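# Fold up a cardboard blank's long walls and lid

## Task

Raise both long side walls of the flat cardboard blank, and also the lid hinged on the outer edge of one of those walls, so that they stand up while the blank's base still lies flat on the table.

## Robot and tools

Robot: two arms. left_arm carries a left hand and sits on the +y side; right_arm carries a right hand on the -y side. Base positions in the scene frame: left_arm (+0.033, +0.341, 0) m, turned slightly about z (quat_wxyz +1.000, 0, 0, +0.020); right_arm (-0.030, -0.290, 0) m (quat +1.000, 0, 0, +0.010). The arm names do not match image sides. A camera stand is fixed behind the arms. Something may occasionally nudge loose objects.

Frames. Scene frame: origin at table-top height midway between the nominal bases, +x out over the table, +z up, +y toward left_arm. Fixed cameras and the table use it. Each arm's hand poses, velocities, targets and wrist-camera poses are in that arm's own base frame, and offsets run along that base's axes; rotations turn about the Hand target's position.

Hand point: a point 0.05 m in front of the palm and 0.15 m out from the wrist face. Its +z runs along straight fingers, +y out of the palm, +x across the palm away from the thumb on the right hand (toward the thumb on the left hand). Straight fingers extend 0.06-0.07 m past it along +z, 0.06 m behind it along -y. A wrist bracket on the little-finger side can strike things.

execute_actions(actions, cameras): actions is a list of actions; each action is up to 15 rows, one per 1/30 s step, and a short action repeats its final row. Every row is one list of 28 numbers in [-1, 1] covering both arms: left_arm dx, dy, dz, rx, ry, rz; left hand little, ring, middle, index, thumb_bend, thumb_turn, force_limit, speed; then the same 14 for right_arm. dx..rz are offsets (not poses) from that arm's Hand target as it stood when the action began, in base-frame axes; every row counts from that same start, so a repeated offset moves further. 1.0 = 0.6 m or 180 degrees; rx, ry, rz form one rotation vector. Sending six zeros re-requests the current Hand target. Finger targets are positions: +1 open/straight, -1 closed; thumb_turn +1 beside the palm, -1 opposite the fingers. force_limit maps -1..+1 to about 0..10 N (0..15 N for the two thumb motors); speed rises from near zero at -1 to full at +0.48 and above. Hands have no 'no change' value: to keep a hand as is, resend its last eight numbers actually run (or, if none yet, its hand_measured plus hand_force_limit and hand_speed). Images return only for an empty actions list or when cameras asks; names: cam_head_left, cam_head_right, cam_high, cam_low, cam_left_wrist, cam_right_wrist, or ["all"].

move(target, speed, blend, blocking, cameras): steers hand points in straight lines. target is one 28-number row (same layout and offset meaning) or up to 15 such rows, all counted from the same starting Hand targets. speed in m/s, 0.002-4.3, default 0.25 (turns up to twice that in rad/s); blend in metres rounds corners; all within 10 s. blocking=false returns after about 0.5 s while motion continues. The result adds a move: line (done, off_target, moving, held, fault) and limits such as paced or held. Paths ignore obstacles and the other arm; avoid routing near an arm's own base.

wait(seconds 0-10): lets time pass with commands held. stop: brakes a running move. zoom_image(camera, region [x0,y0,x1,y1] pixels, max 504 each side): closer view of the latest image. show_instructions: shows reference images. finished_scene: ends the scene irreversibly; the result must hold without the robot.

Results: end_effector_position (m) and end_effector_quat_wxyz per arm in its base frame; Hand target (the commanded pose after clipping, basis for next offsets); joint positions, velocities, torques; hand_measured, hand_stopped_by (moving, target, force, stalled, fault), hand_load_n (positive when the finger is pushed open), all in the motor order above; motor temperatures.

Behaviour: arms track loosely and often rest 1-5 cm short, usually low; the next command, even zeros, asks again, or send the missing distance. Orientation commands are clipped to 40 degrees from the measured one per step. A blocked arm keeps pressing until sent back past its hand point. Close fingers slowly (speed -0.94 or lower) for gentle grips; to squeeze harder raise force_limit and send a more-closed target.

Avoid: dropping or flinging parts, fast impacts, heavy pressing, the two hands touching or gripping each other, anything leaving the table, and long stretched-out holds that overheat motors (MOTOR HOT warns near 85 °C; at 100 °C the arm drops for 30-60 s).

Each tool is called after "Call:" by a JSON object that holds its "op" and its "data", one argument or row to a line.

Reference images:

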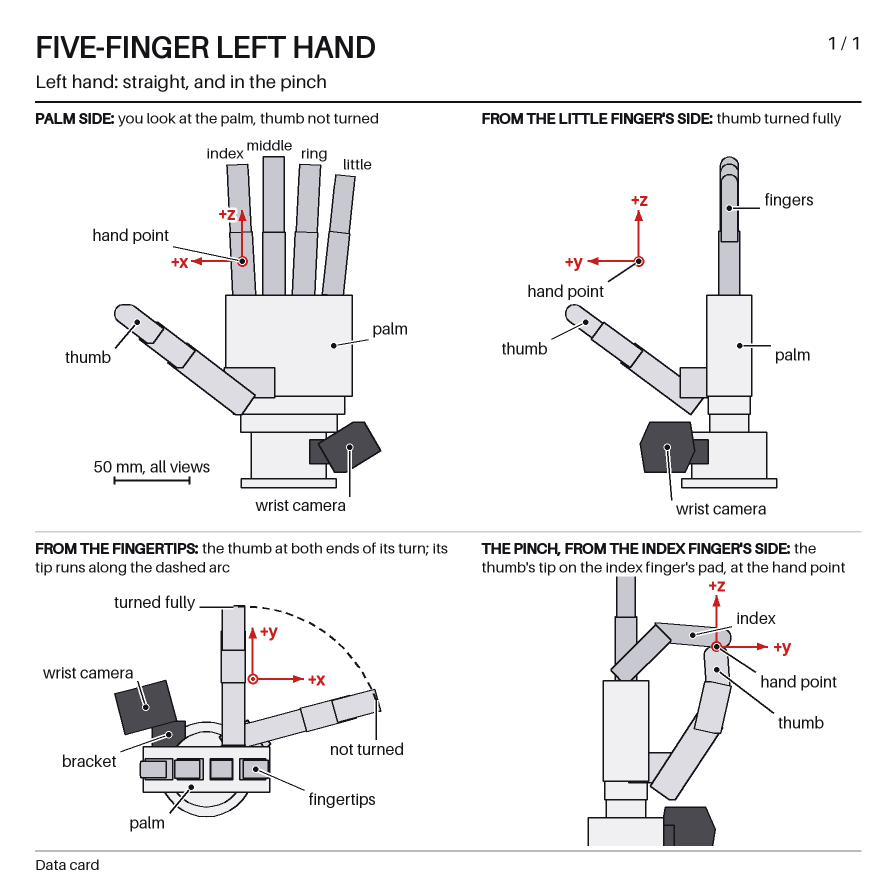

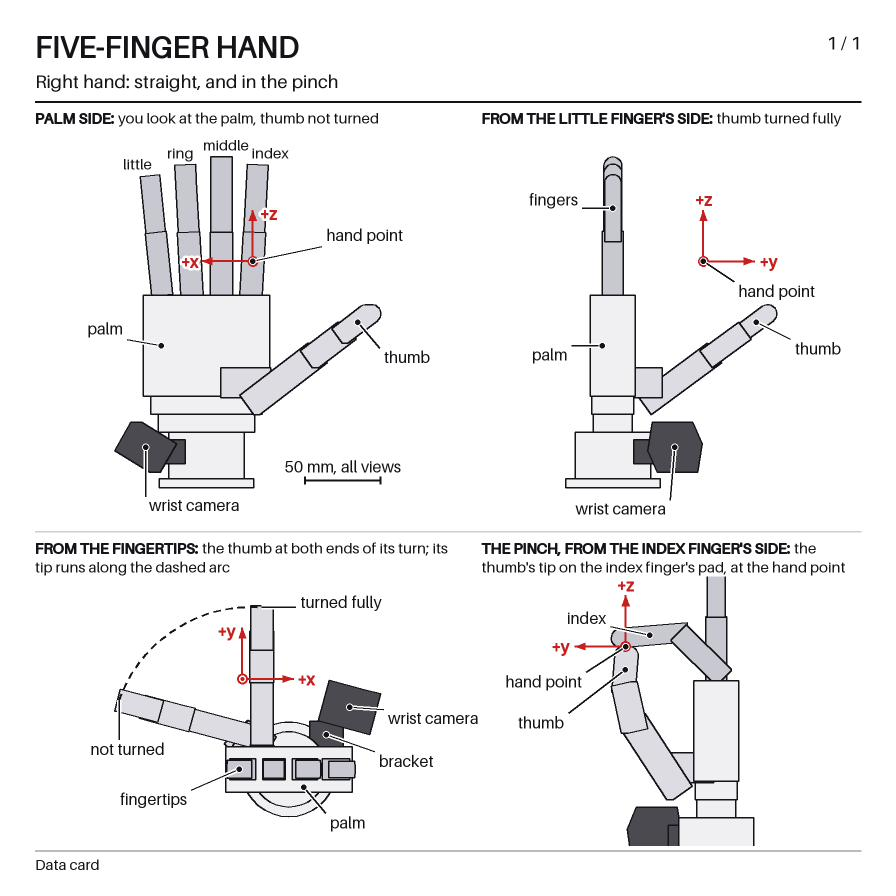

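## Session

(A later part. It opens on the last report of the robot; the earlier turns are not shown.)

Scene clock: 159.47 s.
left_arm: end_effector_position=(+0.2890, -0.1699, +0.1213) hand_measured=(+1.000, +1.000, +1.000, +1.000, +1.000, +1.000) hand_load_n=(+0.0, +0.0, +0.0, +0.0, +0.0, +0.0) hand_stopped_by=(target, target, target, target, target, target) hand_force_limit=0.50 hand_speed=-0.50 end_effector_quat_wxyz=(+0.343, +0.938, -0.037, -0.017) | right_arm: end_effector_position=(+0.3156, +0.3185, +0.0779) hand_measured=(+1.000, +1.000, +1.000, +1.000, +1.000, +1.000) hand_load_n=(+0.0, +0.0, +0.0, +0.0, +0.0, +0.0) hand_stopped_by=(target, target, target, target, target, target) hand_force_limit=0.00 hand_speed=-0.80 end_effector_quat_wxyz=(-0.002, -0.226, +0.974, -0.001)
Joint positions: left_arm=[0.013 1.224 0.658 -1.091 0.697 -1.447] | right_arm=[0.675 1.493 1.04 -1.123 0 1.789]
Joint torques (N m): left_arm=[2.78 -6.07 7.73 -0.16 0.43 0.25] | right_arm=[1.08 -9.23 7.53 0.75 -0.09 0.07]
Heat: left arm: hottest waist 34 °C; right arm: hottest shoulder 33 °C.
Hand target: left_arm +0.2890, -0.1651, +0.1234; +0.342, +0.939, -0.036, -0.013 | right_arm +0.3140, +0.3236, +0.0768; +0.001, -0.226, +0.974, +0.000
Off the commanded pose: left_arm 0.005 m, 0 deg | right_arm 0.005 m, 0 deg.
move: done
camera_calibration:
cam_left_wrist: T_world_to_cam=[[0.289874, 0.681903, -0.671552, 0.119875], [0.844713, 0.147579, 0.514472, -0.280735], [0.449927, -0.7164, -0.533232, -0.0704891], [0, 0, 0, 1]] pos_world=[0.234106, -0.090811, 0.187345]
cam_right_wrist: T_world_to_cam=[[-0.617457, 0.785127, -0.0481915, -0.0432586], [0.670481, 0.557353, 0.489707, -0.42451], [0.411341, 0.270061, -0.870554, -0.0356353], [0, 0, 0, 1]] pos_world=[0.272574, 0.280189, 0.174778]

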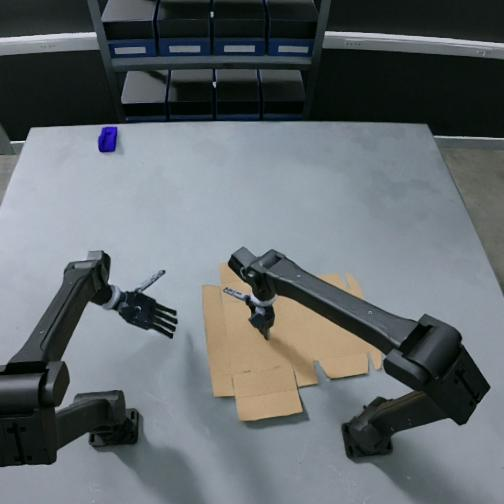

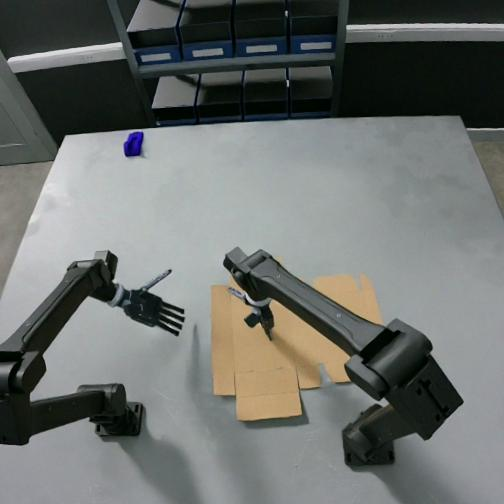

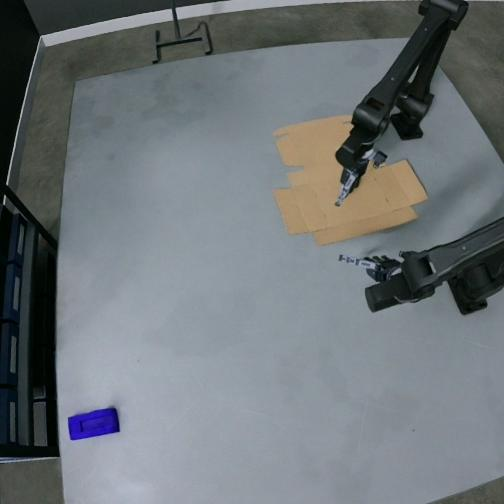

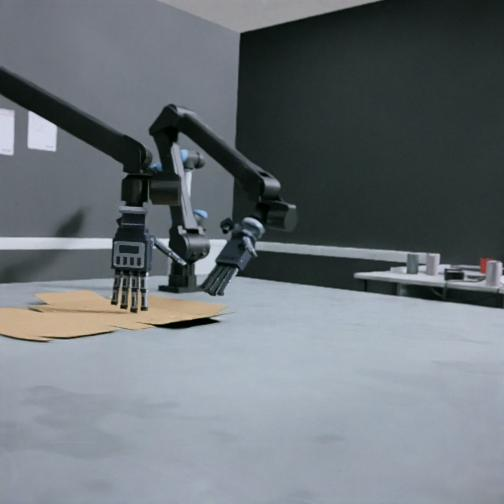

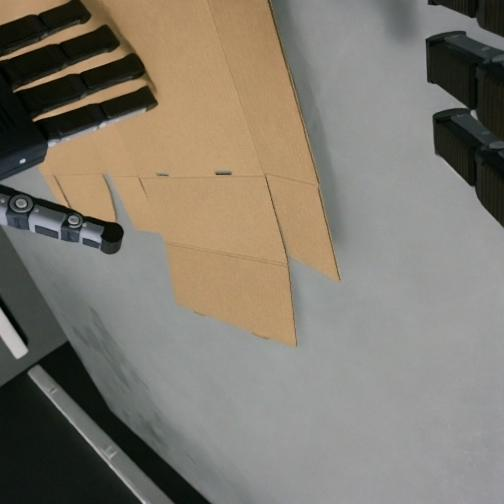

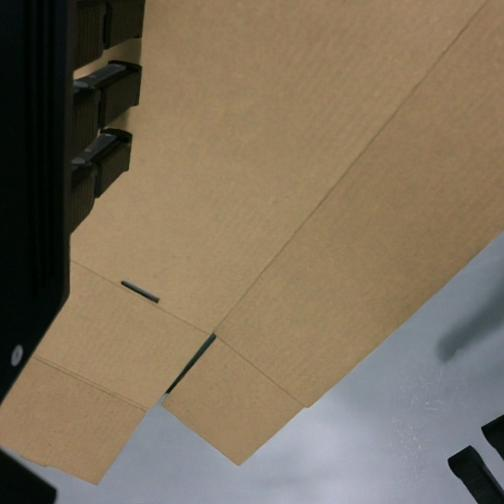

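Call:
{"op": "move", "data": {
  "target": [
    [0,0.05,0.02,0,0,0,1,1,1,1,1,1,0.5,-0.5,0,0,-0.08,0,0,0,1,1,1,1,1,1,0,-0.8],
    [0,0.05,0.02,0,0,0,1,1,1,1,1,1,0.5,-0.5,0.01,0.11,-0.08,0,0,-0.07,1,1,1,1,1,1,0,-0.8]
  ],
  "speed": 0.1,
  "cameras": ["cam_left_wrist","cam_head_left","cam_low","cam_right_wrist"]
}}

Scene clock: 162.37 s.
left_arm: end_effector_position=(+0.2753, -0.1404, +0.1225) hand_measured=(+1.000, +1.000, +1.000, +1.000, +1.000, +1.000) hand_load_n=(+0.0, +0.0, +0.0, +0.0, +0.0, +0.0) hand_stopped_by=(target, target, target, target, target, target) hand_force_limit=0.50 hand_speed=-0.50 end_effector_quat_wxyz=(+0.344, +0.938, -0.030, -0.031) | right_arm: end_effector_position=(+0.3382, +0.3860, +0.0782) hand_measured=(+1.000, +1.000, +1.000, +1.000, +1.000, +1.000) hand_load_n=(+0.0, +0.0, +0.5, +0.0, -0.5, +0.0) hand_stopped_by=(target, target, target, target, target, target) hand_force_limit=0.00 hand_speed=-0.80 end_effector_quat_wxyz=(+0.042, -0.130, +0.990, +0.026)
Joint positions: left_arm=[0.127 1.224 0.658 -1.211 0.68 -1.306] | right_arm=[0.784 1.564 1.103 -1.012 0.009 2.093]
Joint torques (N m): left_arm=[2.55 -5.48 10.8 -0.39 0.47 0.24] | right_arm=[2.02 -4.19 6.16 0.7 -0.71 0.06]
Heat: left arm: hottest waist 34 °C; right arm: hottest shoulder 33 °C.
Hand target: left_arm +0.2891, -0.1350, +0.1354; +0.342, +0.939, -0.036, -0.013 | right_arm +0.3199, +0.3896, +0.0288; +0.001, -0.118, +0.993, +0.000
Off the commanded pose: left_arm 0.020 m, 2 deg | right_arm 0.053 m, 6 deg.
joint sent to its limit (right arm) — joint 6 (wrist roll), upper limit. The joint targets are off in position, not in orientation.
move: off_target (left_arm, right_arm)
camera_calibration:
cam_left_wrist: T_world_to_cam=[[0.266231, 0.681688, -0.681486, 0.112159], [0.859783, 0.151683, 0.487613, -0.274439], [0.435769, -0.715748, -0.54572, -0.0370145], [0, 0, 0, 1]] pos_world=[0.222227, -0.0613229, 0.190055]
cam_right_wrist: T_world_to_cam=[[-0.451024, 0.892127, -0.0261865, -0.181528], [0.722873, 0.38235, 0.575554, -0.434397], [0.52348, 0.240659, -0.817344, -0.0936399], [0, 0, 0, 1]] pos_world=[0.281159, 0.350573, 0.168729]
Images, in order (width x height): cam_head_left 504x504, cam_low 504x504, cam_left_wrist 504x504, cam_right_wrist 504x504.

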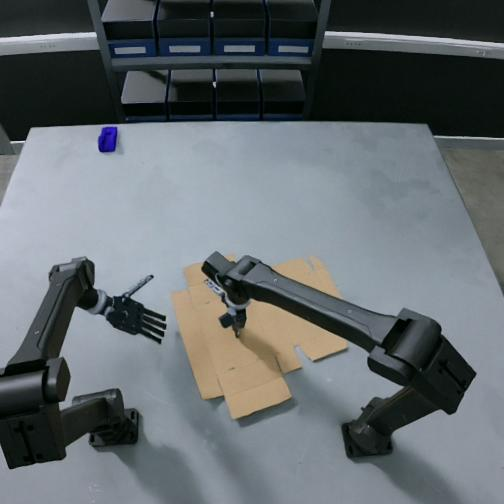

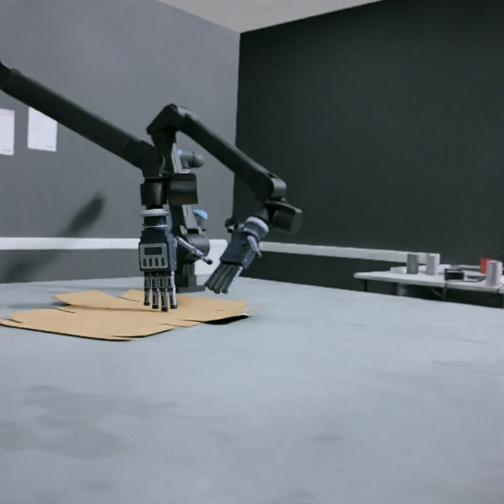

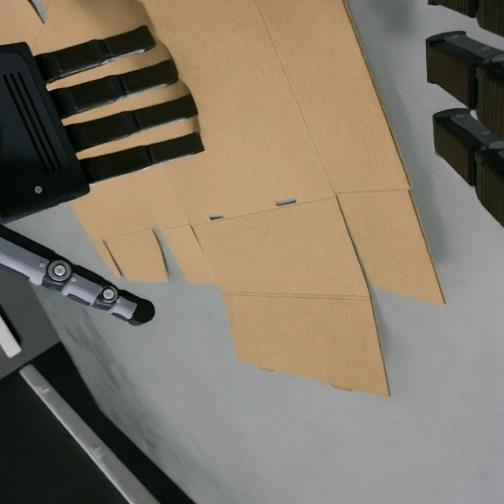

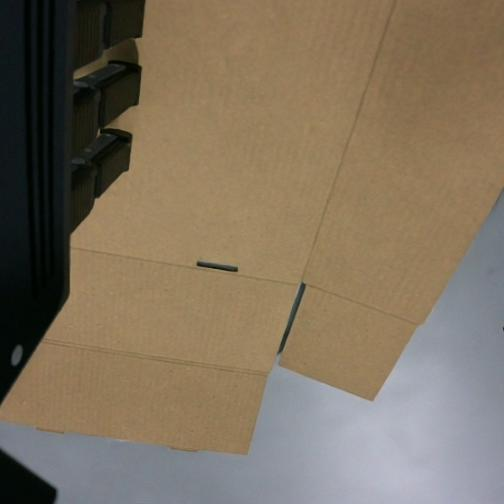

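Call:
{"op": "zoom_image", "data": {
  "camera": "cam_head_left",
  "region": [160, 240, 380, 425]
}}

Scaled by 2.291 from the camera's 504x504 image, which has a finer 720x720 frame.

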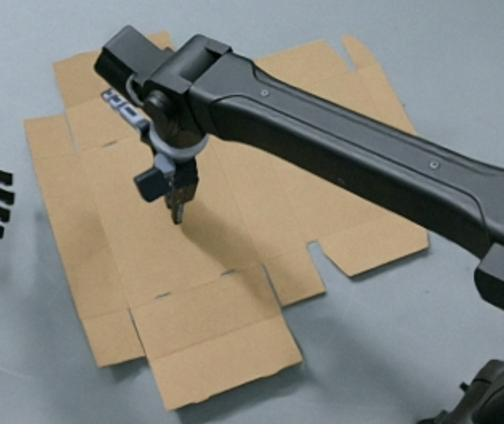

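Call:
{"op": "move", "data": {
  "target": [
    [-0.03,0.12,0.1,0,0,0,1,1,1,1,1,1,0.5,-0.5,0,0,0.15,0,0,0,1,1,1,1,1,1,0,-0.8],
    [-0.03,0.12,0.1,0,0,0,1,1,1,1,1,1,0.5,-0.5,0.096,0.08,0.15,0,0,0.111,1,1,1,1,1,1,0,-0.8],
    [-0.03,0.12,0.1,0,0,0,1,1,1,1,1,1,0.5,-0.5,0.096,0.08,0.044,0,0,0.111,1,1,1,1,1,1,0,-0.8],
    [-0.03,0.12,0.1,0,0,0,1,1,1,1,1,1,0.5,-0.5,0.096,-0.04,0.044,0,0,0.111,1,1,1,1,1,1,0,-0.8]
  ],
  "speed": 0.15,
  "blend": [0.01, 0, 0, 0],
  "cameras": ["cam_head_left","cam_low","cam_right_wrist"]
}}

Call:
{"op": "zoom_image", "data": {
  "camera": "cam_head_left",
  "region": [160, 240, 380, 425]
}}

Scene clock: 170.37 s.
left_arm: end_effector_position=(+0.2580, -0.0722, +0.1768) hand_measured=(+1.000, +1.000, +1.000, +1.000, +1.000, +1.000) hand_load_n=(+0.0, +0.0, +0.0, +0.0, +0.0, +0.0) hand_stopped_by=(target, target, target, target, target, target) hand_force_limit=0.50 hand_speed=-0.50 end_effector_quat_wxyz=(+0.353, +0.935, -0.027, -0.040) | right_arm: end_effector_position=(+0.3840, +0.3754, +0.0793) hand_measured=(+1.000, +1.000, +1.000, +1.000, +1.000, +1.000) hand_load_n=(-0.5, +0.0, +0.0, +0.0, -0.5, +0.0) hand_stopped_by=(target, target, target, target, target, target) hand_force_limit=0.00 hand_speed=-0.80 end_effector_quat_wxyz=(+0.021, -0.285, +0.958, +0.010)
Joint positions: left_arm=[0.397 1.205 0.781 -1.573 0.606 -0.982] | right_arm=[0.667 1.693 1.282 -1.114 -0.003 1.661]
Joint torques (N m): left_arm=[2.43 -6.24 12.21 -0.85 0.37 0.24] | right_arm=[-0.44 -9.88 5.64 0.75 0.01 -0.24]
Heat: left arm: hottest waist 34 °C; right arm: hottest shoulder 33 °C.
Hand target: left_arm +0.2710, -0.0631, +0.1953; +0.342, +0.939, -0.036, -0.013 | right_arm +0.3776, +0.3655, +0.0552; +0.001, -0.288, +0.958, +0.000
Off the commanded pose: left_arm 0.025 m, 3 deg | right_arm 0.027 m, 3 deg.
move: off_target (left_arm, right_arm)
camera_calibration:
cam_right_wrist: T_world_to_cam=[[-0.705902, 0.706531, -0.0501552, 0.017977], [0.5792, 0.616542, 0.533295, -0.493354], [0.407712, 0.347404, -0.844441, -0.107705], [0, 0, 0, 1]] pos_world=[0.342353, 0.328889, 0.173055]
Images, in order (width x height): cam_head_left 504x504, cam_low 504x504, cam_right_wrist 504x504.

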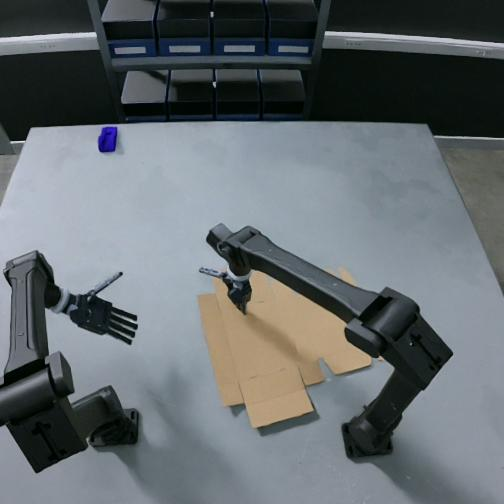

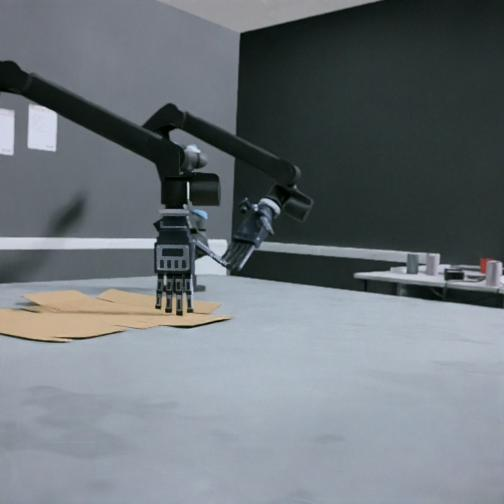

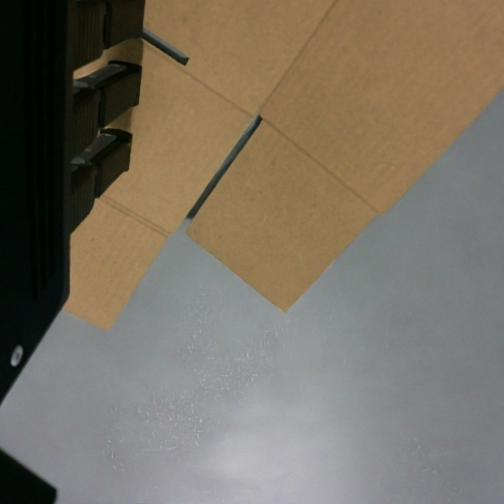

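Scaled by 2.291 from the camera's 504x504 image, which has a finer 720x720 frame.

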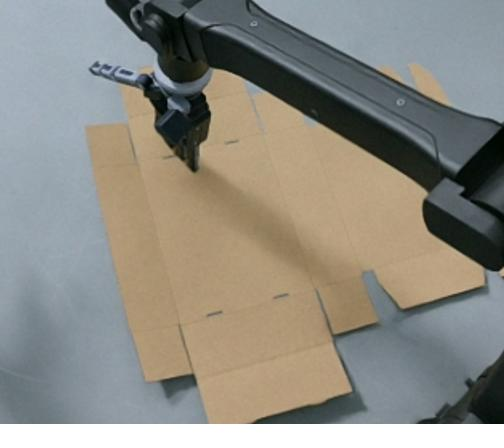

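Call:
{"op": "move", "data": {
  "target": [
    [0,0,0,0,0,0,1,1,1,1,1,1,0.5,-0.5,0,0,0.1,0,0,0,1,1,1,1,1,1,0,-0.8],
    [0,0,0,0,0,0,1,1,1,1,1,1,0.5,-0.5,-0.204,-0.0115,0.1,0,0,0,1,1,1,1,1,1,0,-0.8],
    [0,0,0,0,0,0,1,1,1,1,1,1,0.5,-0.5,-0.204,-0.0115,-0.025,0,0,0,1,1,1,1,1,1,0,-0.8],
    [0,0,0,0,0,0,1,1,1,1,1,1,0.5,-0.5,-0.04,-0.0115,-0.025,0,0,0,1,1,1,1,1,1,0,-0.8]
  ],
  "speed": 0.15,
  "blend": [0.01, 0, 0, 0],
  "cameras": ["cam_head_left","cam_low","cam_right_wrist"]
}}

Call:
{"op": "zoom_image", "data": {
  "camera": "cam_head_left",
  "region": [160, 240, 380, 425]
}}

Scene clock: 175.53 s.
left_arm: end_effector_position=(+0.2580, -0.0722, +0.1768) hand_measured=(+1.000, +1.000, +1.000, +1.000, +1.000, +1.000) hand_load_n=(+0.0, +0.0, +0.0, +0.0, +0.0, +0.0) hand_stopped_by=(target, target, target, target, target, target) hand_force_limit=0.50 hand_speed=-0.50 end_effector_quat_wxyz=(+0.353, +0.935, -0.027, -0.040) | right_arm: end_effector_position=(+0.3540, +0.3708, +0.0783) hand_measured=(+1.000, +1.000, +1.000, +1.000, +1.000, +1.000) hand_load_n=(+0.0, +0.0, -2.5, +0.0, +0.0, +0.0) hand_stopped_by=(target, target, target, target, target, target) hand_force_limit=0.00 hand_speed=-0.80 end_effector_quat_wxyz=(+0.037, -0.289, +0.957, +0.021)
Joint positions: left_arm=[0.397 1.205 0.781 -1.573 0.606 -0.982] | right_arm=[0.695 1.611 1.167 -1.043 -0.01 1.681]
Joint torques (N m): left_arm=[2.49 -6.24 12.22 -0.85 0.36 0.25] | right_arm=[-1.2 -5.89 6.95 0.24 0.21 -0.22]
Heat: left arm: hottest waist 34 °C; right arm: hottest shoulder 33 °C.
Hand target: left_arm +0.2710, -0.0631, +0.1953; +0.342, +0.939, -0.036, -0.013 | right_arm +0.3536, +0.3587, +0.0403; +0.001, -0.288, +0.958, +0.000
Off the commanded pose: left_arm 0.024 m, 3 deg | right_arm 0.040 m, 5 deg.
move: off_target (left_arm, right_arm)
camera_calibration:
cam_right_wrist: T_world_to_cam=[[-0.711023, 0.701652, -0.0461501, 0.00338552], [0.560471, 0.605144, 0.565396, -0.464329], [0.424639, 0.376144, -0.823528, -0.113014], [0, 0, 0, 1]] pos_world=[0.31064, 0.32112, 0.169616]
Images, in order (width x height): cam_head_left 504x504, cam_low 504x504, cam_right_wrist 504x504.

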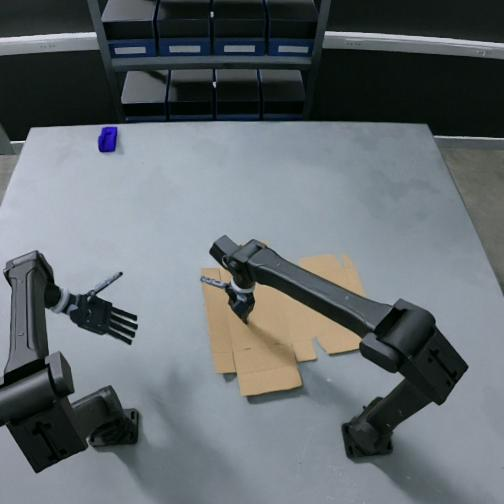

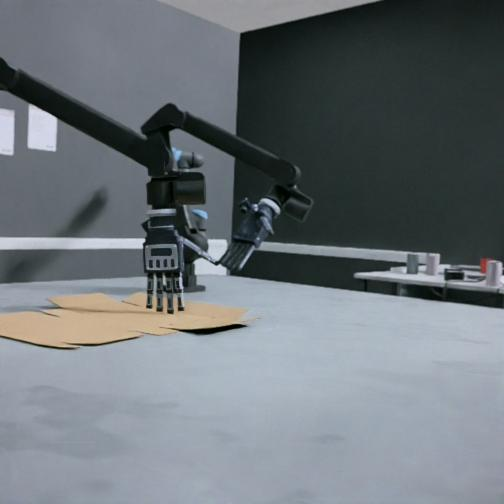

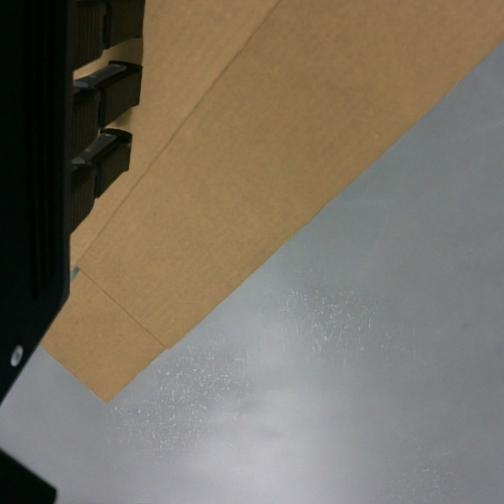

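Scaled by 2.291 from the camera's 504x504 image, which has a finer 720x720 frame.

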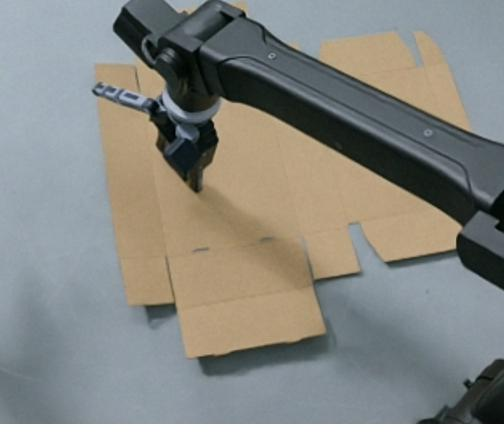

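Call:
{"op": "move", "data": {
  "target": [
    [0,0,0,0,0,0,1,1,1,1,1,1,0.5,-0.5,0,0,0.12,0,0,0,1,1,1,1,1,1,0,-0.8],
    [0,0,0,0,0,0,1,1,1,1,1,1,0.5,-0.5,-0.1363,-0.0838,0.12,0,0,0,1,1,1,1,1,1,0,-0.8],
    [0,0,0,0,0,0,1,1,1,1,1,1,0.5,-0.5,-0.1363,-0.0838,0.0,0,0,0,1,1,1,1,1,1,0,-0.8],
    [0,0,0,0,0,0,1,1,1,1,1,1,0.5,-0.5,-0.1363,0.03,0.0,0,0,0,1,1,1,1,1,1,0,-0.8]
  ],
  "speed": 0.15,
  "blend": [0.01, 0, 0, 0],
  "cameras": ["cam_head_left","cam_low"]
}}

Call:
{"op": "zoom_image", "data": {
  "camera": "cam_head_left",
  "region": [160, 240, 380, 425]
}}

Scene clock: 180.13 s.
left_arm: end_effector_position=(+0.2580, -0.0722, +0.1768) hand_measured=(+1.000, +1.000, +1.000, +1.000, +1.000, +1.000) hand_load_n=(+0.0, +0.0, +0.0, +0.0, +0.0, +0.0) hand_stopped_by=(target, target, target, target, target, target) hand_force_limit=0.50 hand_speed=-0.50 end_effector_quat_wxyz=(+0.353, +0.935, -0.027, -0.040) | right_arm: end_effector_position=(+0.2850, +0.3748, +0.0757) hand_measured=(+1.000, +1.000, +1.000, +1.000, +1.000, +1.000) hand_load_n=(+0.0, +0.0, +0.5, +0.0, +0.0, +0.0) hand_stopped_by=(target, target, target, target, target, target) hand_force_limit=0.00 hand_speed=-0.80 end_effector_quat_wxyz=(+0.035, -0.285, +0.958, +0.012)
Joint positions: left_arm=[0.397 1.205 0.781 -1.573 0.606 -0.982] | right_arm=[0.82 1.503 1.035 -1.03 0.016 1.812]
Joint torques (N m): left_arm=[2.49 -6.24 12.22 -0.87 0.37 0.24] | right_arm=[1.38 -4.48 6.31 0.87 -0.58 0.04]
Heat: left arm: hottest waist 34 °C; right arm: hottest shoulder 33 °C.
Hand target: left_arm +0.2710, -0.0631, +0.1953; +0.342, +0.939, -0.036, -0.013 | right_arm +0.2719, +0.3767, +0.0403; +0.001, -0.288, +0.958, +0.000
Off the commanded pose: left_arm 0.024 m, 3 deg | right_arm 0.038 m, 4 deg.
move: off_target (left_arm, right_arm)
Images, in order (width x height): cam_head_left 504x504, cam_low 504x504.

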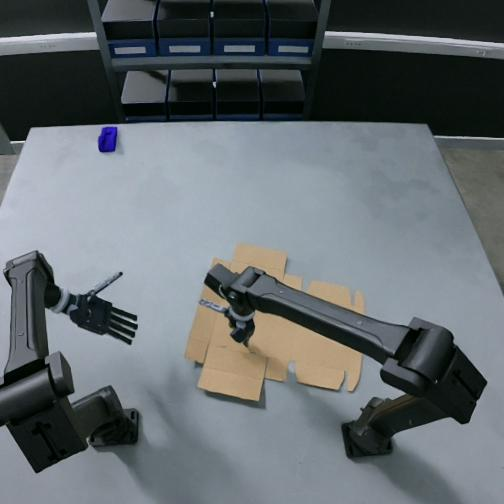

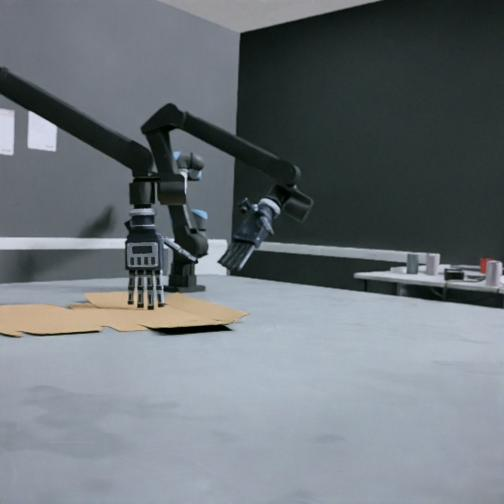

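Scaled by 2.291 from the camera's 504x504 image, which has a finer 720x720 frame.

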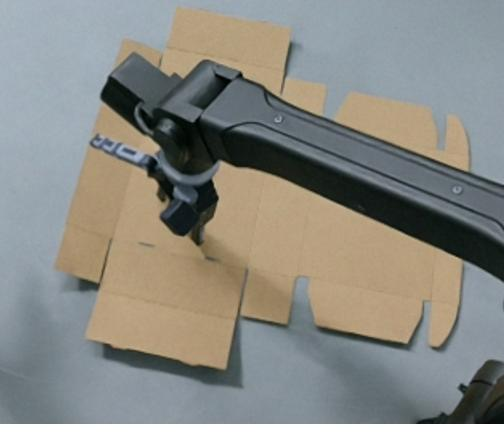

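Call:
{"op": "move", "data": {
  "target": [
    [0,0,0,0,0,0,1,1,1,1,1,1,0.5,-0.5,0,0,0.12,0,0,0,1,1,1,1,1,1,0,-0.8],
    [0.1373,-0.22,-0.105,0,0,-0.072,1,1,1,1,1,1,0.5,-0.5,0.1105,-0.067,0.12,0,0,0,1,1,1,1,1,1,0,-0.8],
    [0.1373,-0.22,-0.105,0,0,-0.072,1,1,1,1,1,1,0.5,-0.5,0.1105,-0.067,-0.02,0,0,0,1,1,1,1,1,1,0,-0.8]
  ],
  "speed": 0.15,
  "blend": [0.01, 0, 0],
  "cameras": ["cam_head_left","cam_low","cam_left_wrist"]
}}

Call:
{"op": "zoom_image", "data": {
  "camera": "cam_head_left",
  "region": [160, 240, 380, 425]
}}

Scene clock: 184.77 s.
left_arm: end_effector_position=(+0.3316, -0.1905, +0.1212) hand_measured=(+1.000, +1.000, +1.000, +1.000, +1.000, +1.000) hand_load_n=(+0.0, +0.0, +0.0, +0.0, -0.5, +0.0) hand_stopped_by=(target, target, target, target, target, target) hand_force_limit=0.50 hand_speed=-0.50 end_effector_quat_wxyz=(+0.342, +0.927, -0.135, -0.073) | right_arm: end_effector_position=(+0.3487, +0.3484, +0.0766) hand_measured=(+1.000, +1.000, +1.000, +1.000, +1.000, +1.000) hand_load_n=(+0.0, +0.0, +0.0, +0.0, +0.0, +0.0) hand_stopped_by=(target, target, target, target, target, target) hand_force_limit=0.00 hand_speed=-0.80 end_effector_quat_wxyz=(+0.040, -0.285, +0.957, +0.014)
Joint positions: left_arm=[-0.049 1.492 0.904 -1.238 0.674 -1.241] | right_arm=[0.671 1.567 1.11 -1.03 0.004 1.663]
Joint torques (N m): left_arm=[0.79 -8.35 11.64 0.43 0.51 -0.04] | right_arm=[-0.67 -5.36 4.3 1.51 -0.23 -0.22]
Heat: left arm: hottest waist 34 °C; right arm: hottest shoulder 33 °C.
Hand target: left_arm +0.3535, -0.1951, +0.1323; +0.339, +0.929, -0.141, -0.052 | right_arm +0.3383, +0.3365, +0.0283; +0.001, -0.288, +0.958, +0.000
Off the commanded pose: left_arm 0.025 m, 3 deg | right_arm 0.051 m, 5 deg.
move: off_target (left_arm, right_arm)
camera_calibration:
cam_left_wrist: T_world_to_cam=[[0.407521, 0.600842, -0.687689, 0.0690497], [0.875536, -0.0430417, 0.481232, -0.356056], [0.259545, -0.798208, -0.543599, -0.0556866], [0, 0, 0, 1]] pos_world=[0.298054, -0.101263, 0.188559]
Images, in order (width x height): cam_head_left 504x504, cam_low 504x504, cam_left_wrist 504x504.

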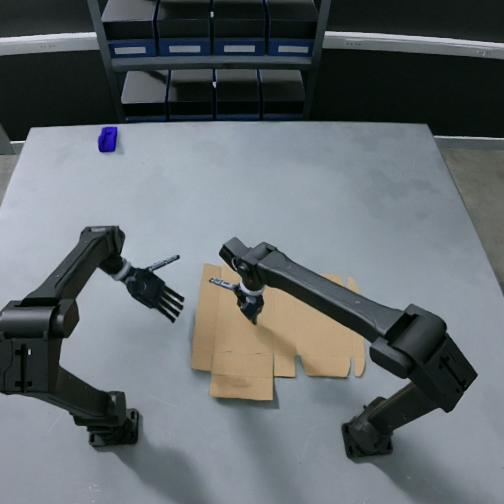

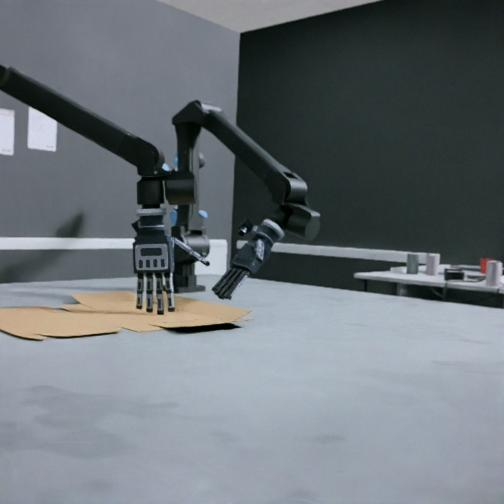

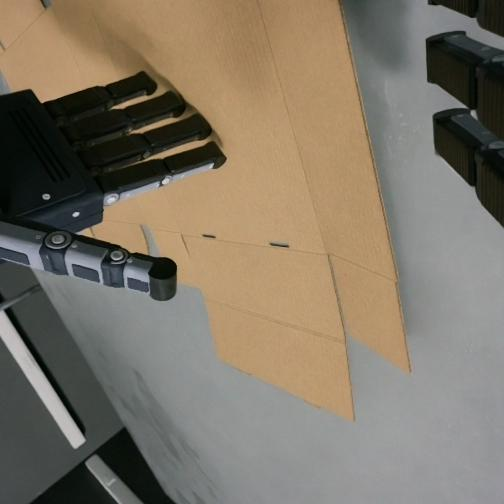

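Scaled by 2.291 from the camera's 504x504 image, which has a finer 720x720 frame.

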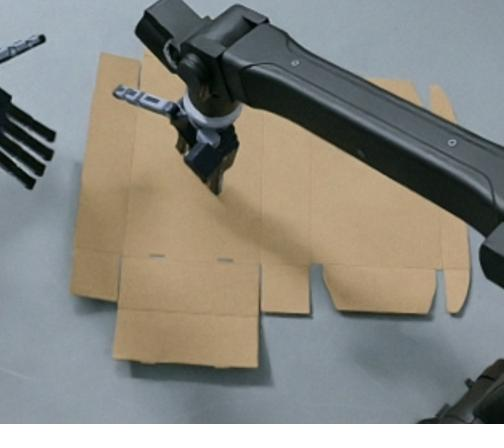

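Call:
{"op": "move", "data": {
  "target": [
    [-0.031,-0.033,-0.079,0,0,0.044,1,1,1,1,1,1,0.5,-0.5,0,0,-0.02,0,0,0,1,1,1,1,1,1,0,-0.8],
    [-0.031,-0.135,-0.079,0,0,0.044,1,1,1,1,1,1,0.5,-0.5,0,0.02,-0.02,0,0,0,1,1,1,1,1,1,0,-0.8]
  ],
  "speed": 0.08,
  "cameras": ["cam_left_wrist","cam_low","cam_head_left"]
}}

Call:
{"op": "zoom_image", "data": {
  "camera": "cam_low",
  "region": [80, 200, 280, 350]
}}

Scene clock: 188.40 s.
left_arm: end_effector_position=(+0.3464, -0.2632, +0.0968) hand_measured=(+1.000, +1.000, +1.000, +1.000, +1.000, +1.000) hand_load_n=(+0.0, +0.0, -3.0, +0.0, +0.0, +0.0) hand_stopped_by=(target, target, target, target, target, target) hand_force_limit=0.50 hand_speed=-0.50 end_effector_quat_wxyz=(+0.346, +0.936, -0.069, -0.014) | right_arm: end_effector_position=(+0.3510, +0.3503, +0.0759) hand_measured=(+1.000, +1.000, +1.000, +1.000, +1.000, +1.000) hand_load_n=(+0.0, +0.0, +0.0, +0.0, -0.5, +0.0) hand_stopped_by=(target, target, target, target, target, target) hand_force_limit=0.00 hand_speed=-0.80 end_effector_quat_wxyz=(+0.051, -0.285, +0.957, +0.019)
Joint positions: left_arm=[-0.255 1.442 0.774 -0.785 0.698 -1.721] | right_arm=[0.671 1.561 1.097 -0.998 0.003 1.662]
Joint torques (N m): left_arm=[-1.85 -7.24 6.37 1.44 0.25 -0.09] | right_arm=[1.03 -3.02 5.41 1.35 -0.17 0]
Heat: left arm: hottest waist 34 °C; right arm: hottest shoulder 33 °C.
Hand target: left_arm +0.3350, -0.2760, +0.0850; +0.341, +0.936, -0.077, -0.028 | right_arm +0.3381, +0.3484, +0.0163; +0.001, -0.288, +0.958, +0.000
Off the commanded pose: left_arm 0.021 m, 2 deg | right_arm 0.061 m, 6 deg.
move: off_target (left_arm, right_arm)
camera_calibration:
cam_left_wrist: T_world_to_cam=[[0.347401, 0.657479, -0.668606, 0.123734], [0.837715, 0.102789, 0.536347, -0.314347], [0.421363, -0.746428, -0.515071, -0.176105], [0, 0, 0, 1]] pos_world=[0.294552, -0.180491, 0.160622]
Images, in order (width x height): cam_head_left 504x504, cam_low 504x504, cam_left_wrist 504x504.

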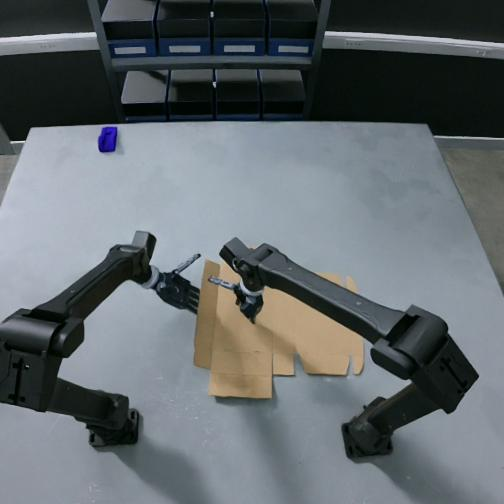

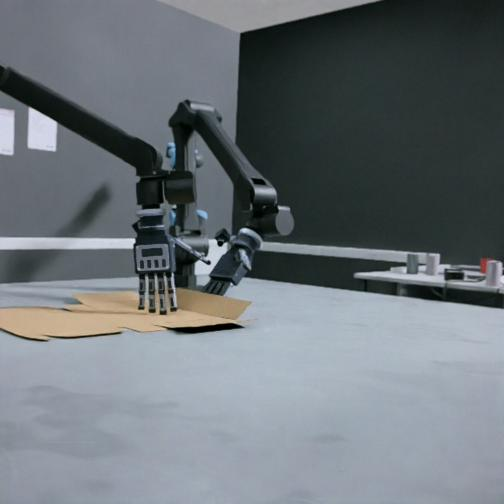

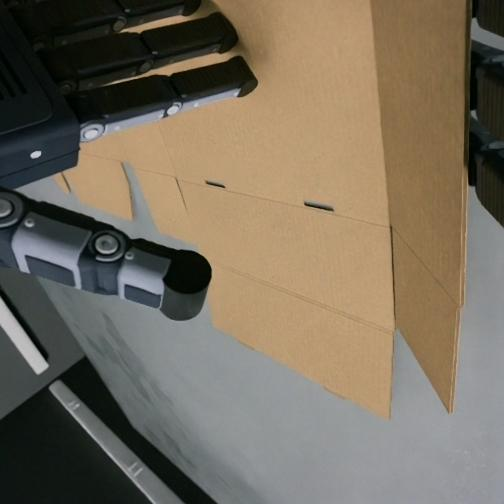

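Scaled by 2.520 from the camera's 504x504 image, which has a finer 720x720 frame.

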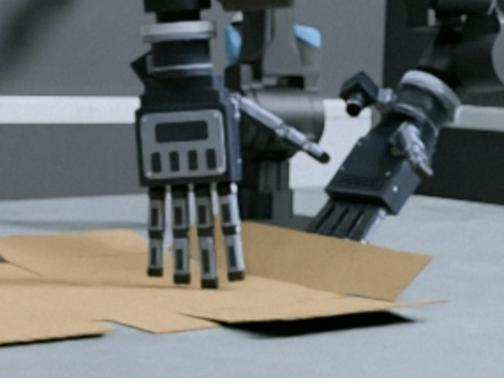

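Call:
{"op": "move", "data": {
  "target": [
    [0,0,0,0,0,0,1,1,1,1,1,1,0.5,-0.5,0,0,0.19,0,0,0,1,1,1,1,1,1,0,-0.8],
    [0,0,0,0,0,0,1,1,1,1,1,1,0.5,-0.5,-0.076,-0.099,0.19,0,0,0.314,1,1,1,1,-1,-1,0,0],
    [0,0,0,0,0,0,1,1,1,1,1,1,0.5,-0.5,-0.076,-0.099,0.098,0,0,0.314,1,1,1,1,-1,-1,0,0],
    [0,0,0,0,0,0,1,1,1,1,1,1,0.5,-0.5,-0.0943,-0.1188,0.0145,0,0,0.314,1,1,1,1,-1,-1,0,0]
  ],
  "speed": 0.15,
  "blend": [0.01, 0, 0, 0],
  "cameras": ["cam_head_left","cam_low","cam_left_wrist","cam_right_wrist"]
}}

Call:
{"op": "zoom_image", "data": {
  "camera": "cam_head_left",
  "region": [160, 240, 380, 425]
}}

Scene clock: 198.50 s.
left_arm: end_effector_position=(+0.3467, -0.2632, +0.0967) hand_measured=(+1.000, +1.000, +1.000, +1.000, +1.000, +1.000) hand_load_n=(+0.0, +0.0, -2.0, +0.0, +0.0, +0.0) hand_stopped_by=(target, target, target, target, target, target) hand_force_limit=0.50 hand_speed=-0.50 end_effector_quat_wxyz=(+0.346, +0.936, -0.068, -0.015) | right_arm: end_effector_position=(+0.2900, +0.2914, +0.0706) hand_measured=(+1.000, +1.000, +1.000, +1.000, -0.934, -1.000) hand_load_n=(+0.0, +0.5, -4.0, +0.0, +11.5, +1.0) hand_stopped_by=(target, target, target, target, force, target) hand_force_limit=0.00 hand_speed=0.00 end_effector_quat_wxyz=(-0.043, +0.708, -0.705, +0.006)
Joint positions: left_arm=[-0.255 1.442 0.774 -0.784 0.698 -1.724] | right_arm=[0.64 1.524 1.059 -1.018 -0.001 0.637]
Joint torques (N m): left_arm=[-1.79 -7.24 6.39 1.44 0.25 -0.05] | right_arm=[-1.2 -4.19 4.14 1.72 -0.11 -0.21]
Heat: left arm: hottest waist 34 °C; right arm: hottest shoulder 33 °C.
Hand target: left_arm +0.3350, -0.2760, +0.0850; +0.341, +0.936, -0.077, -0.028 | right_arm +0.2814, +0.2772, +0.0249; +0.000, +0.707, -0.707, +0.000
Off the commanded pose: left_arm 0.021 m, 2 deg | right_arm 0.049 m, 5 deg.
move: off_target (left_arm, right_arm); target 2's new numbers were sent with right_arm's hand 0.012 m and 1 deg from that target
camera_calibration:
cam_left_wrist: T_world_to_cam=[[0.344466, 0.6585, -0.66912, 0.124942], [0.83842, 0.10488, 0.534838, -0.314143], [0.422369, -0.745237, -0.515972, -0.17615], [0, 0, 0, 1]] pos_world=[0.294746, -0.180601, 0.160729]
cam_right_wrist: T_world_to_cam=[[-0.970165, -0.207128, -0.126009, 0.358829], [-0.242391, 0.817558, 0.522346, -0.202079], [-0.00517329, 0.537305, -0.843372, 0.0168575], [0, 0, 0, 1]] pos_world=[0.299228, 0.230478, 0.164988]
Images, in order (width x height): cam_head_left 504x504, cam_low 504x504, cam_left_wrist 504x504, cam_right_wrist 504x504.

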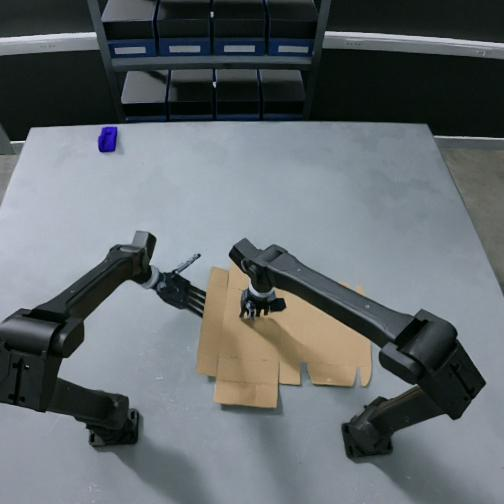

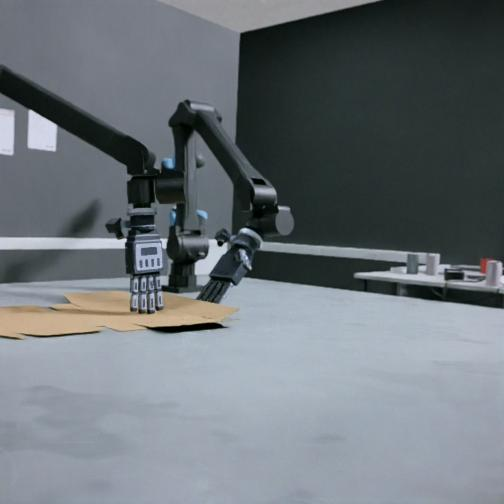

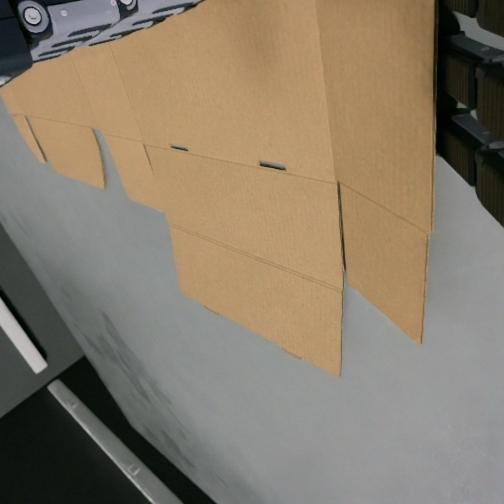

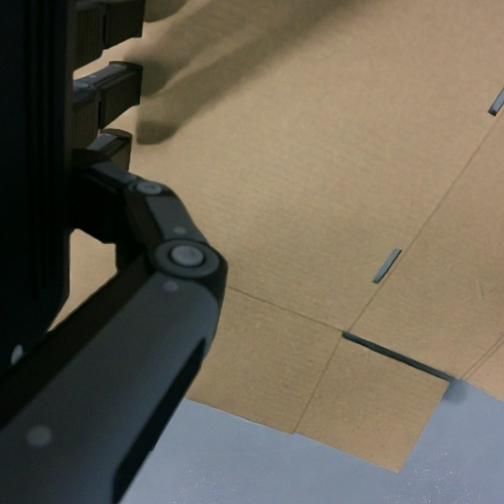

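Scaled by 2.291 from the camera's 504x504 image, which has a finer 720x720 frame.

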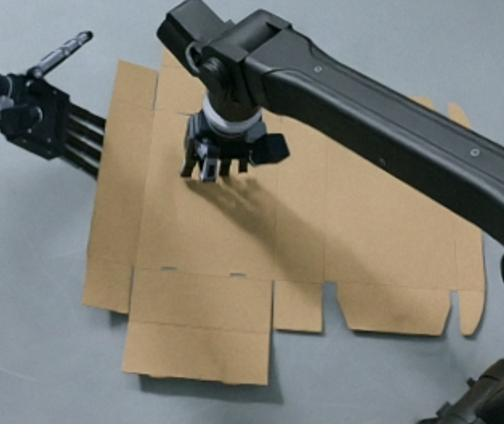

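Call:
{"op": "move", "data": {
  "target": [
    [0.01,-0.02,0.02,0,0,0,0.35,0.35,0.36,0.35,1,1,0.5,-0.5,0,0,0,0,0,0,1,1,1,1,-0.8,-1,0,-0.5]
  ],
  "speed": 0.06,
  "cameras": ["cam_left_wrist","cam_head_left"]
}}

Scene clock: 200.23 s.
left_arm: end_effector_position=(+0.3396, -0.2712, +0.0833) hand_measured=(+0.350, +0.352, +0.456, +0.350, +1.000, +1.000) hand_load_n=(+0.0, +7.0, +0.0, +0.0, +0.0, +0.0) hand_stopped_by=(target, target, force, target, target, target) hand_force_limit=0.50 hand_speed=-0.50 end_effector_quat_wxyz=(+0.327, +0.942, -0.066, -0.030) | right_arm: end_effector_position=(+0.2908, +0.2912, +0.0706) hand_measured=(+1.000, +1.000, +1.000, +1.000, -0.800, -1.000) hand_load_n=(+0.0, +0.0, -3.5, +0.0, +0.0, +0.0) hand_stopped_by=(target, target, target, target, target, target) hand_force_limit=0.00 hand_speed=-0.50 end_effector_quat_wxyz=(-0.044, +0.707, -0.706, +0.006)
Joint positions: left_arm=[-0.292 1.458 0.772 -0.782 0.663 -1.757] | right_arm=[0.639 1.524 1.059 -1.017 -0.001 0.637]
Joint torques (N m): left_arm=[-1.08 -8.7 9.31 0.7 1.5 -0.07] | right_arm=[-1.14 -4.19 4.15 1.66 -0.1 -0.2]
Heat: left arm: hottest waist 34 °C; right arm: hottest shoulder 33 °C.
Hand target: left_arm +0.3410, -0.2880, +0.0970; +0.341, +0.936, -0.077, -0.028 | right_arm +0.2815, +0.2771, +0.0249; +0.000, +0.707, -0.707, +0.000
Off the commanded pose: left_arm 0.022 m, 2 deg | right_arm 0.049 m, 5 deg.
move: off_target (left_arm, right_arm)
camera_calibration:
cam_left_wrist: T_world_to_cam=[[0.331283, 0.683541, -0.650402, 0.13339], [0.853521, 0.0767272, 0.515379, -0.311223], [0.402186, -0.725868, -0.557998, -0.170438], [0, 0, 0, 1]] pos_world=[0.289994, -0.191014, 0.152051]
Images, in order (width x height): cam_head_left 504x504, cam_left_wrist 504x504.

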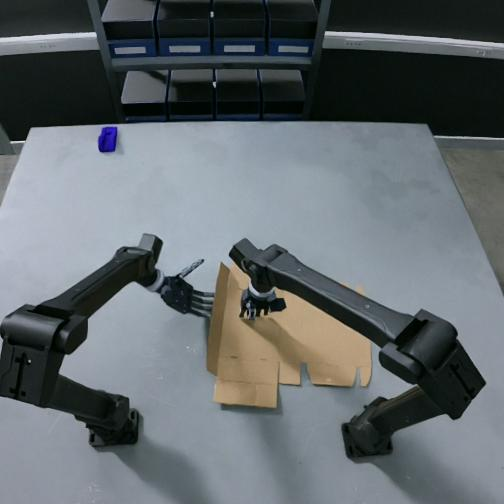

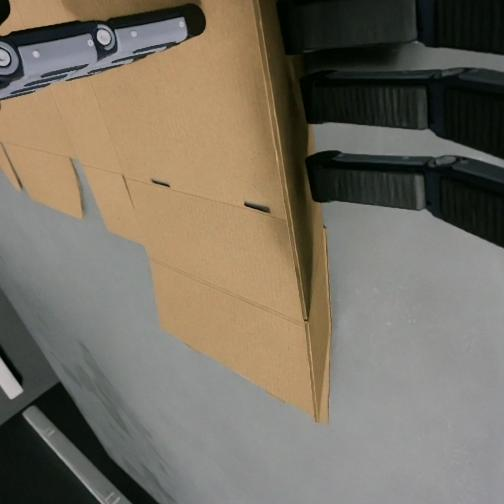

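Call:
{"op": "move", "data": {
  "target": [
    [0.01,-0.085,0.03,0,0,-0.02,0.35,0.35,0.36,0.35,1,1,0.5,-0.5,0,0.03,-0.01,0,0,0,1,1,1,1,-0.8,-1,0,-0.5]
  ],
  "speed": 0.06,
  "cameras": ["cam_left_wrist","cam_head_left","cam_low"]
}}

Call:
{"op": "zoom_image", "data": {
  "camera": "cam_low",
  "region": [80, 200, 280, 350]
}}

Scene clock: 202.00 s.
left_arm: end_effector_position=(+0.3434, -0.2968, +0.0879) hand_measured=(+0.350, +0.350, +0.456, +0.350, +1.000, +1.000) hand_load_n=(+0.0, +0.0, +5.5, +0.5, +0.0, +0.0) hand_stopped_by=(target, target, force, target, target, target) hand_force_limit=0.50 hand_speed=-0.50 end_effector_quat_wxyz=(+0.316, +0.945, -0.066, -0.044) | right_arm: end_effector_position=(+0.2940, +0.2877, +0.0688) hand_measured=(+1.000, +1.000, +1.000, +1.000, -0.800, -1.000) hand_load_n=(+0.0, +0.0, -4.0, +0.0, +0.0, +0.0) hand_stopped_by=(target, target, target, target, target, target) hand_force_limit=0.00 hand_speed=-0.50 end_effector_quat_wxyz=(-0.041, +0.704, -0.708, +0.018)
Joint positions: left_arm=[-0.36 1.481 0.826 -0.802 0.641 -1.828] | right_arm=[0.639 1.526 1.059 -1.017 0.024 0.643]
Joint torques (N m): left_arm=[-4.19 -8.23 13.39 0.51 2.08 0.05] | right_arm=[1.49 -2.2 5.55 2.04 -0.86 0.07]
Heat: left arm: hottest waist 34 °C; right arm: hottest shoulder 33 °C.
Hand target: left_arm +0.3469, -0.3390, +0.1148; +0.340, +0.933, -0.106, -0.039 | right_arm +0.2815, +0.2951, +0.0189; +0.000, +0.707, -0.707, +0.000
Off the commanded pose: left_arm 0.050 m, 6 deg | right_arm 0.052 m, 5 deg.
move: off_target (left_arm, right_arm)
camera_calibration:
cam_left_wrist: T_world_to_cam=[[0.321726, 0.696285, -0.641623, 0.158953], [0.866799, 0.0560814, 0.495494, -0.323755], [0.380988, -0.715571, -0.585496, -0.175228], [0, 0, 0, 1]] pos_world=[0.296251, -0.217908, 0.159811]
Images, in order (width x height): cam_head_left 504x504, cam_low 504x504, cam_left_wrist 504x504.

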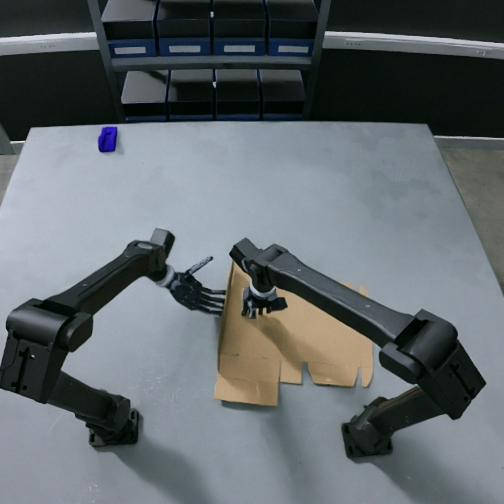

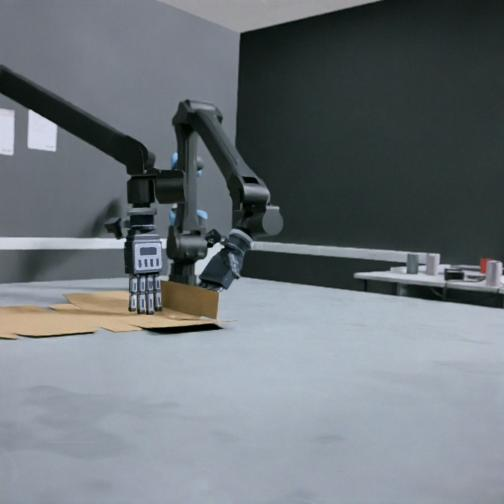

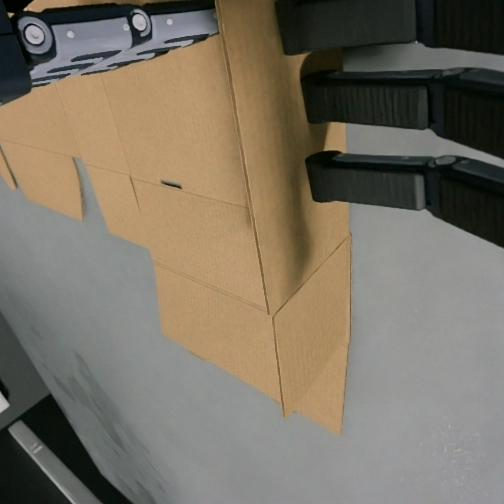

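Scaled by 2.520 from the camera's 504x504 image, which has a finer 720x720 frame.

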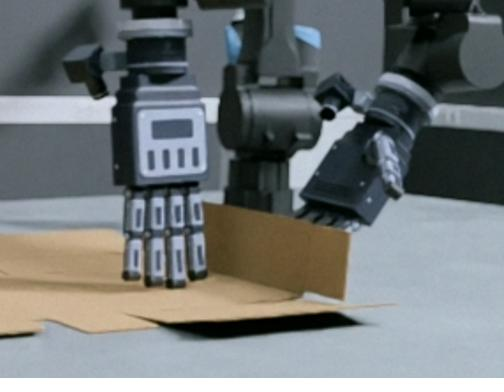

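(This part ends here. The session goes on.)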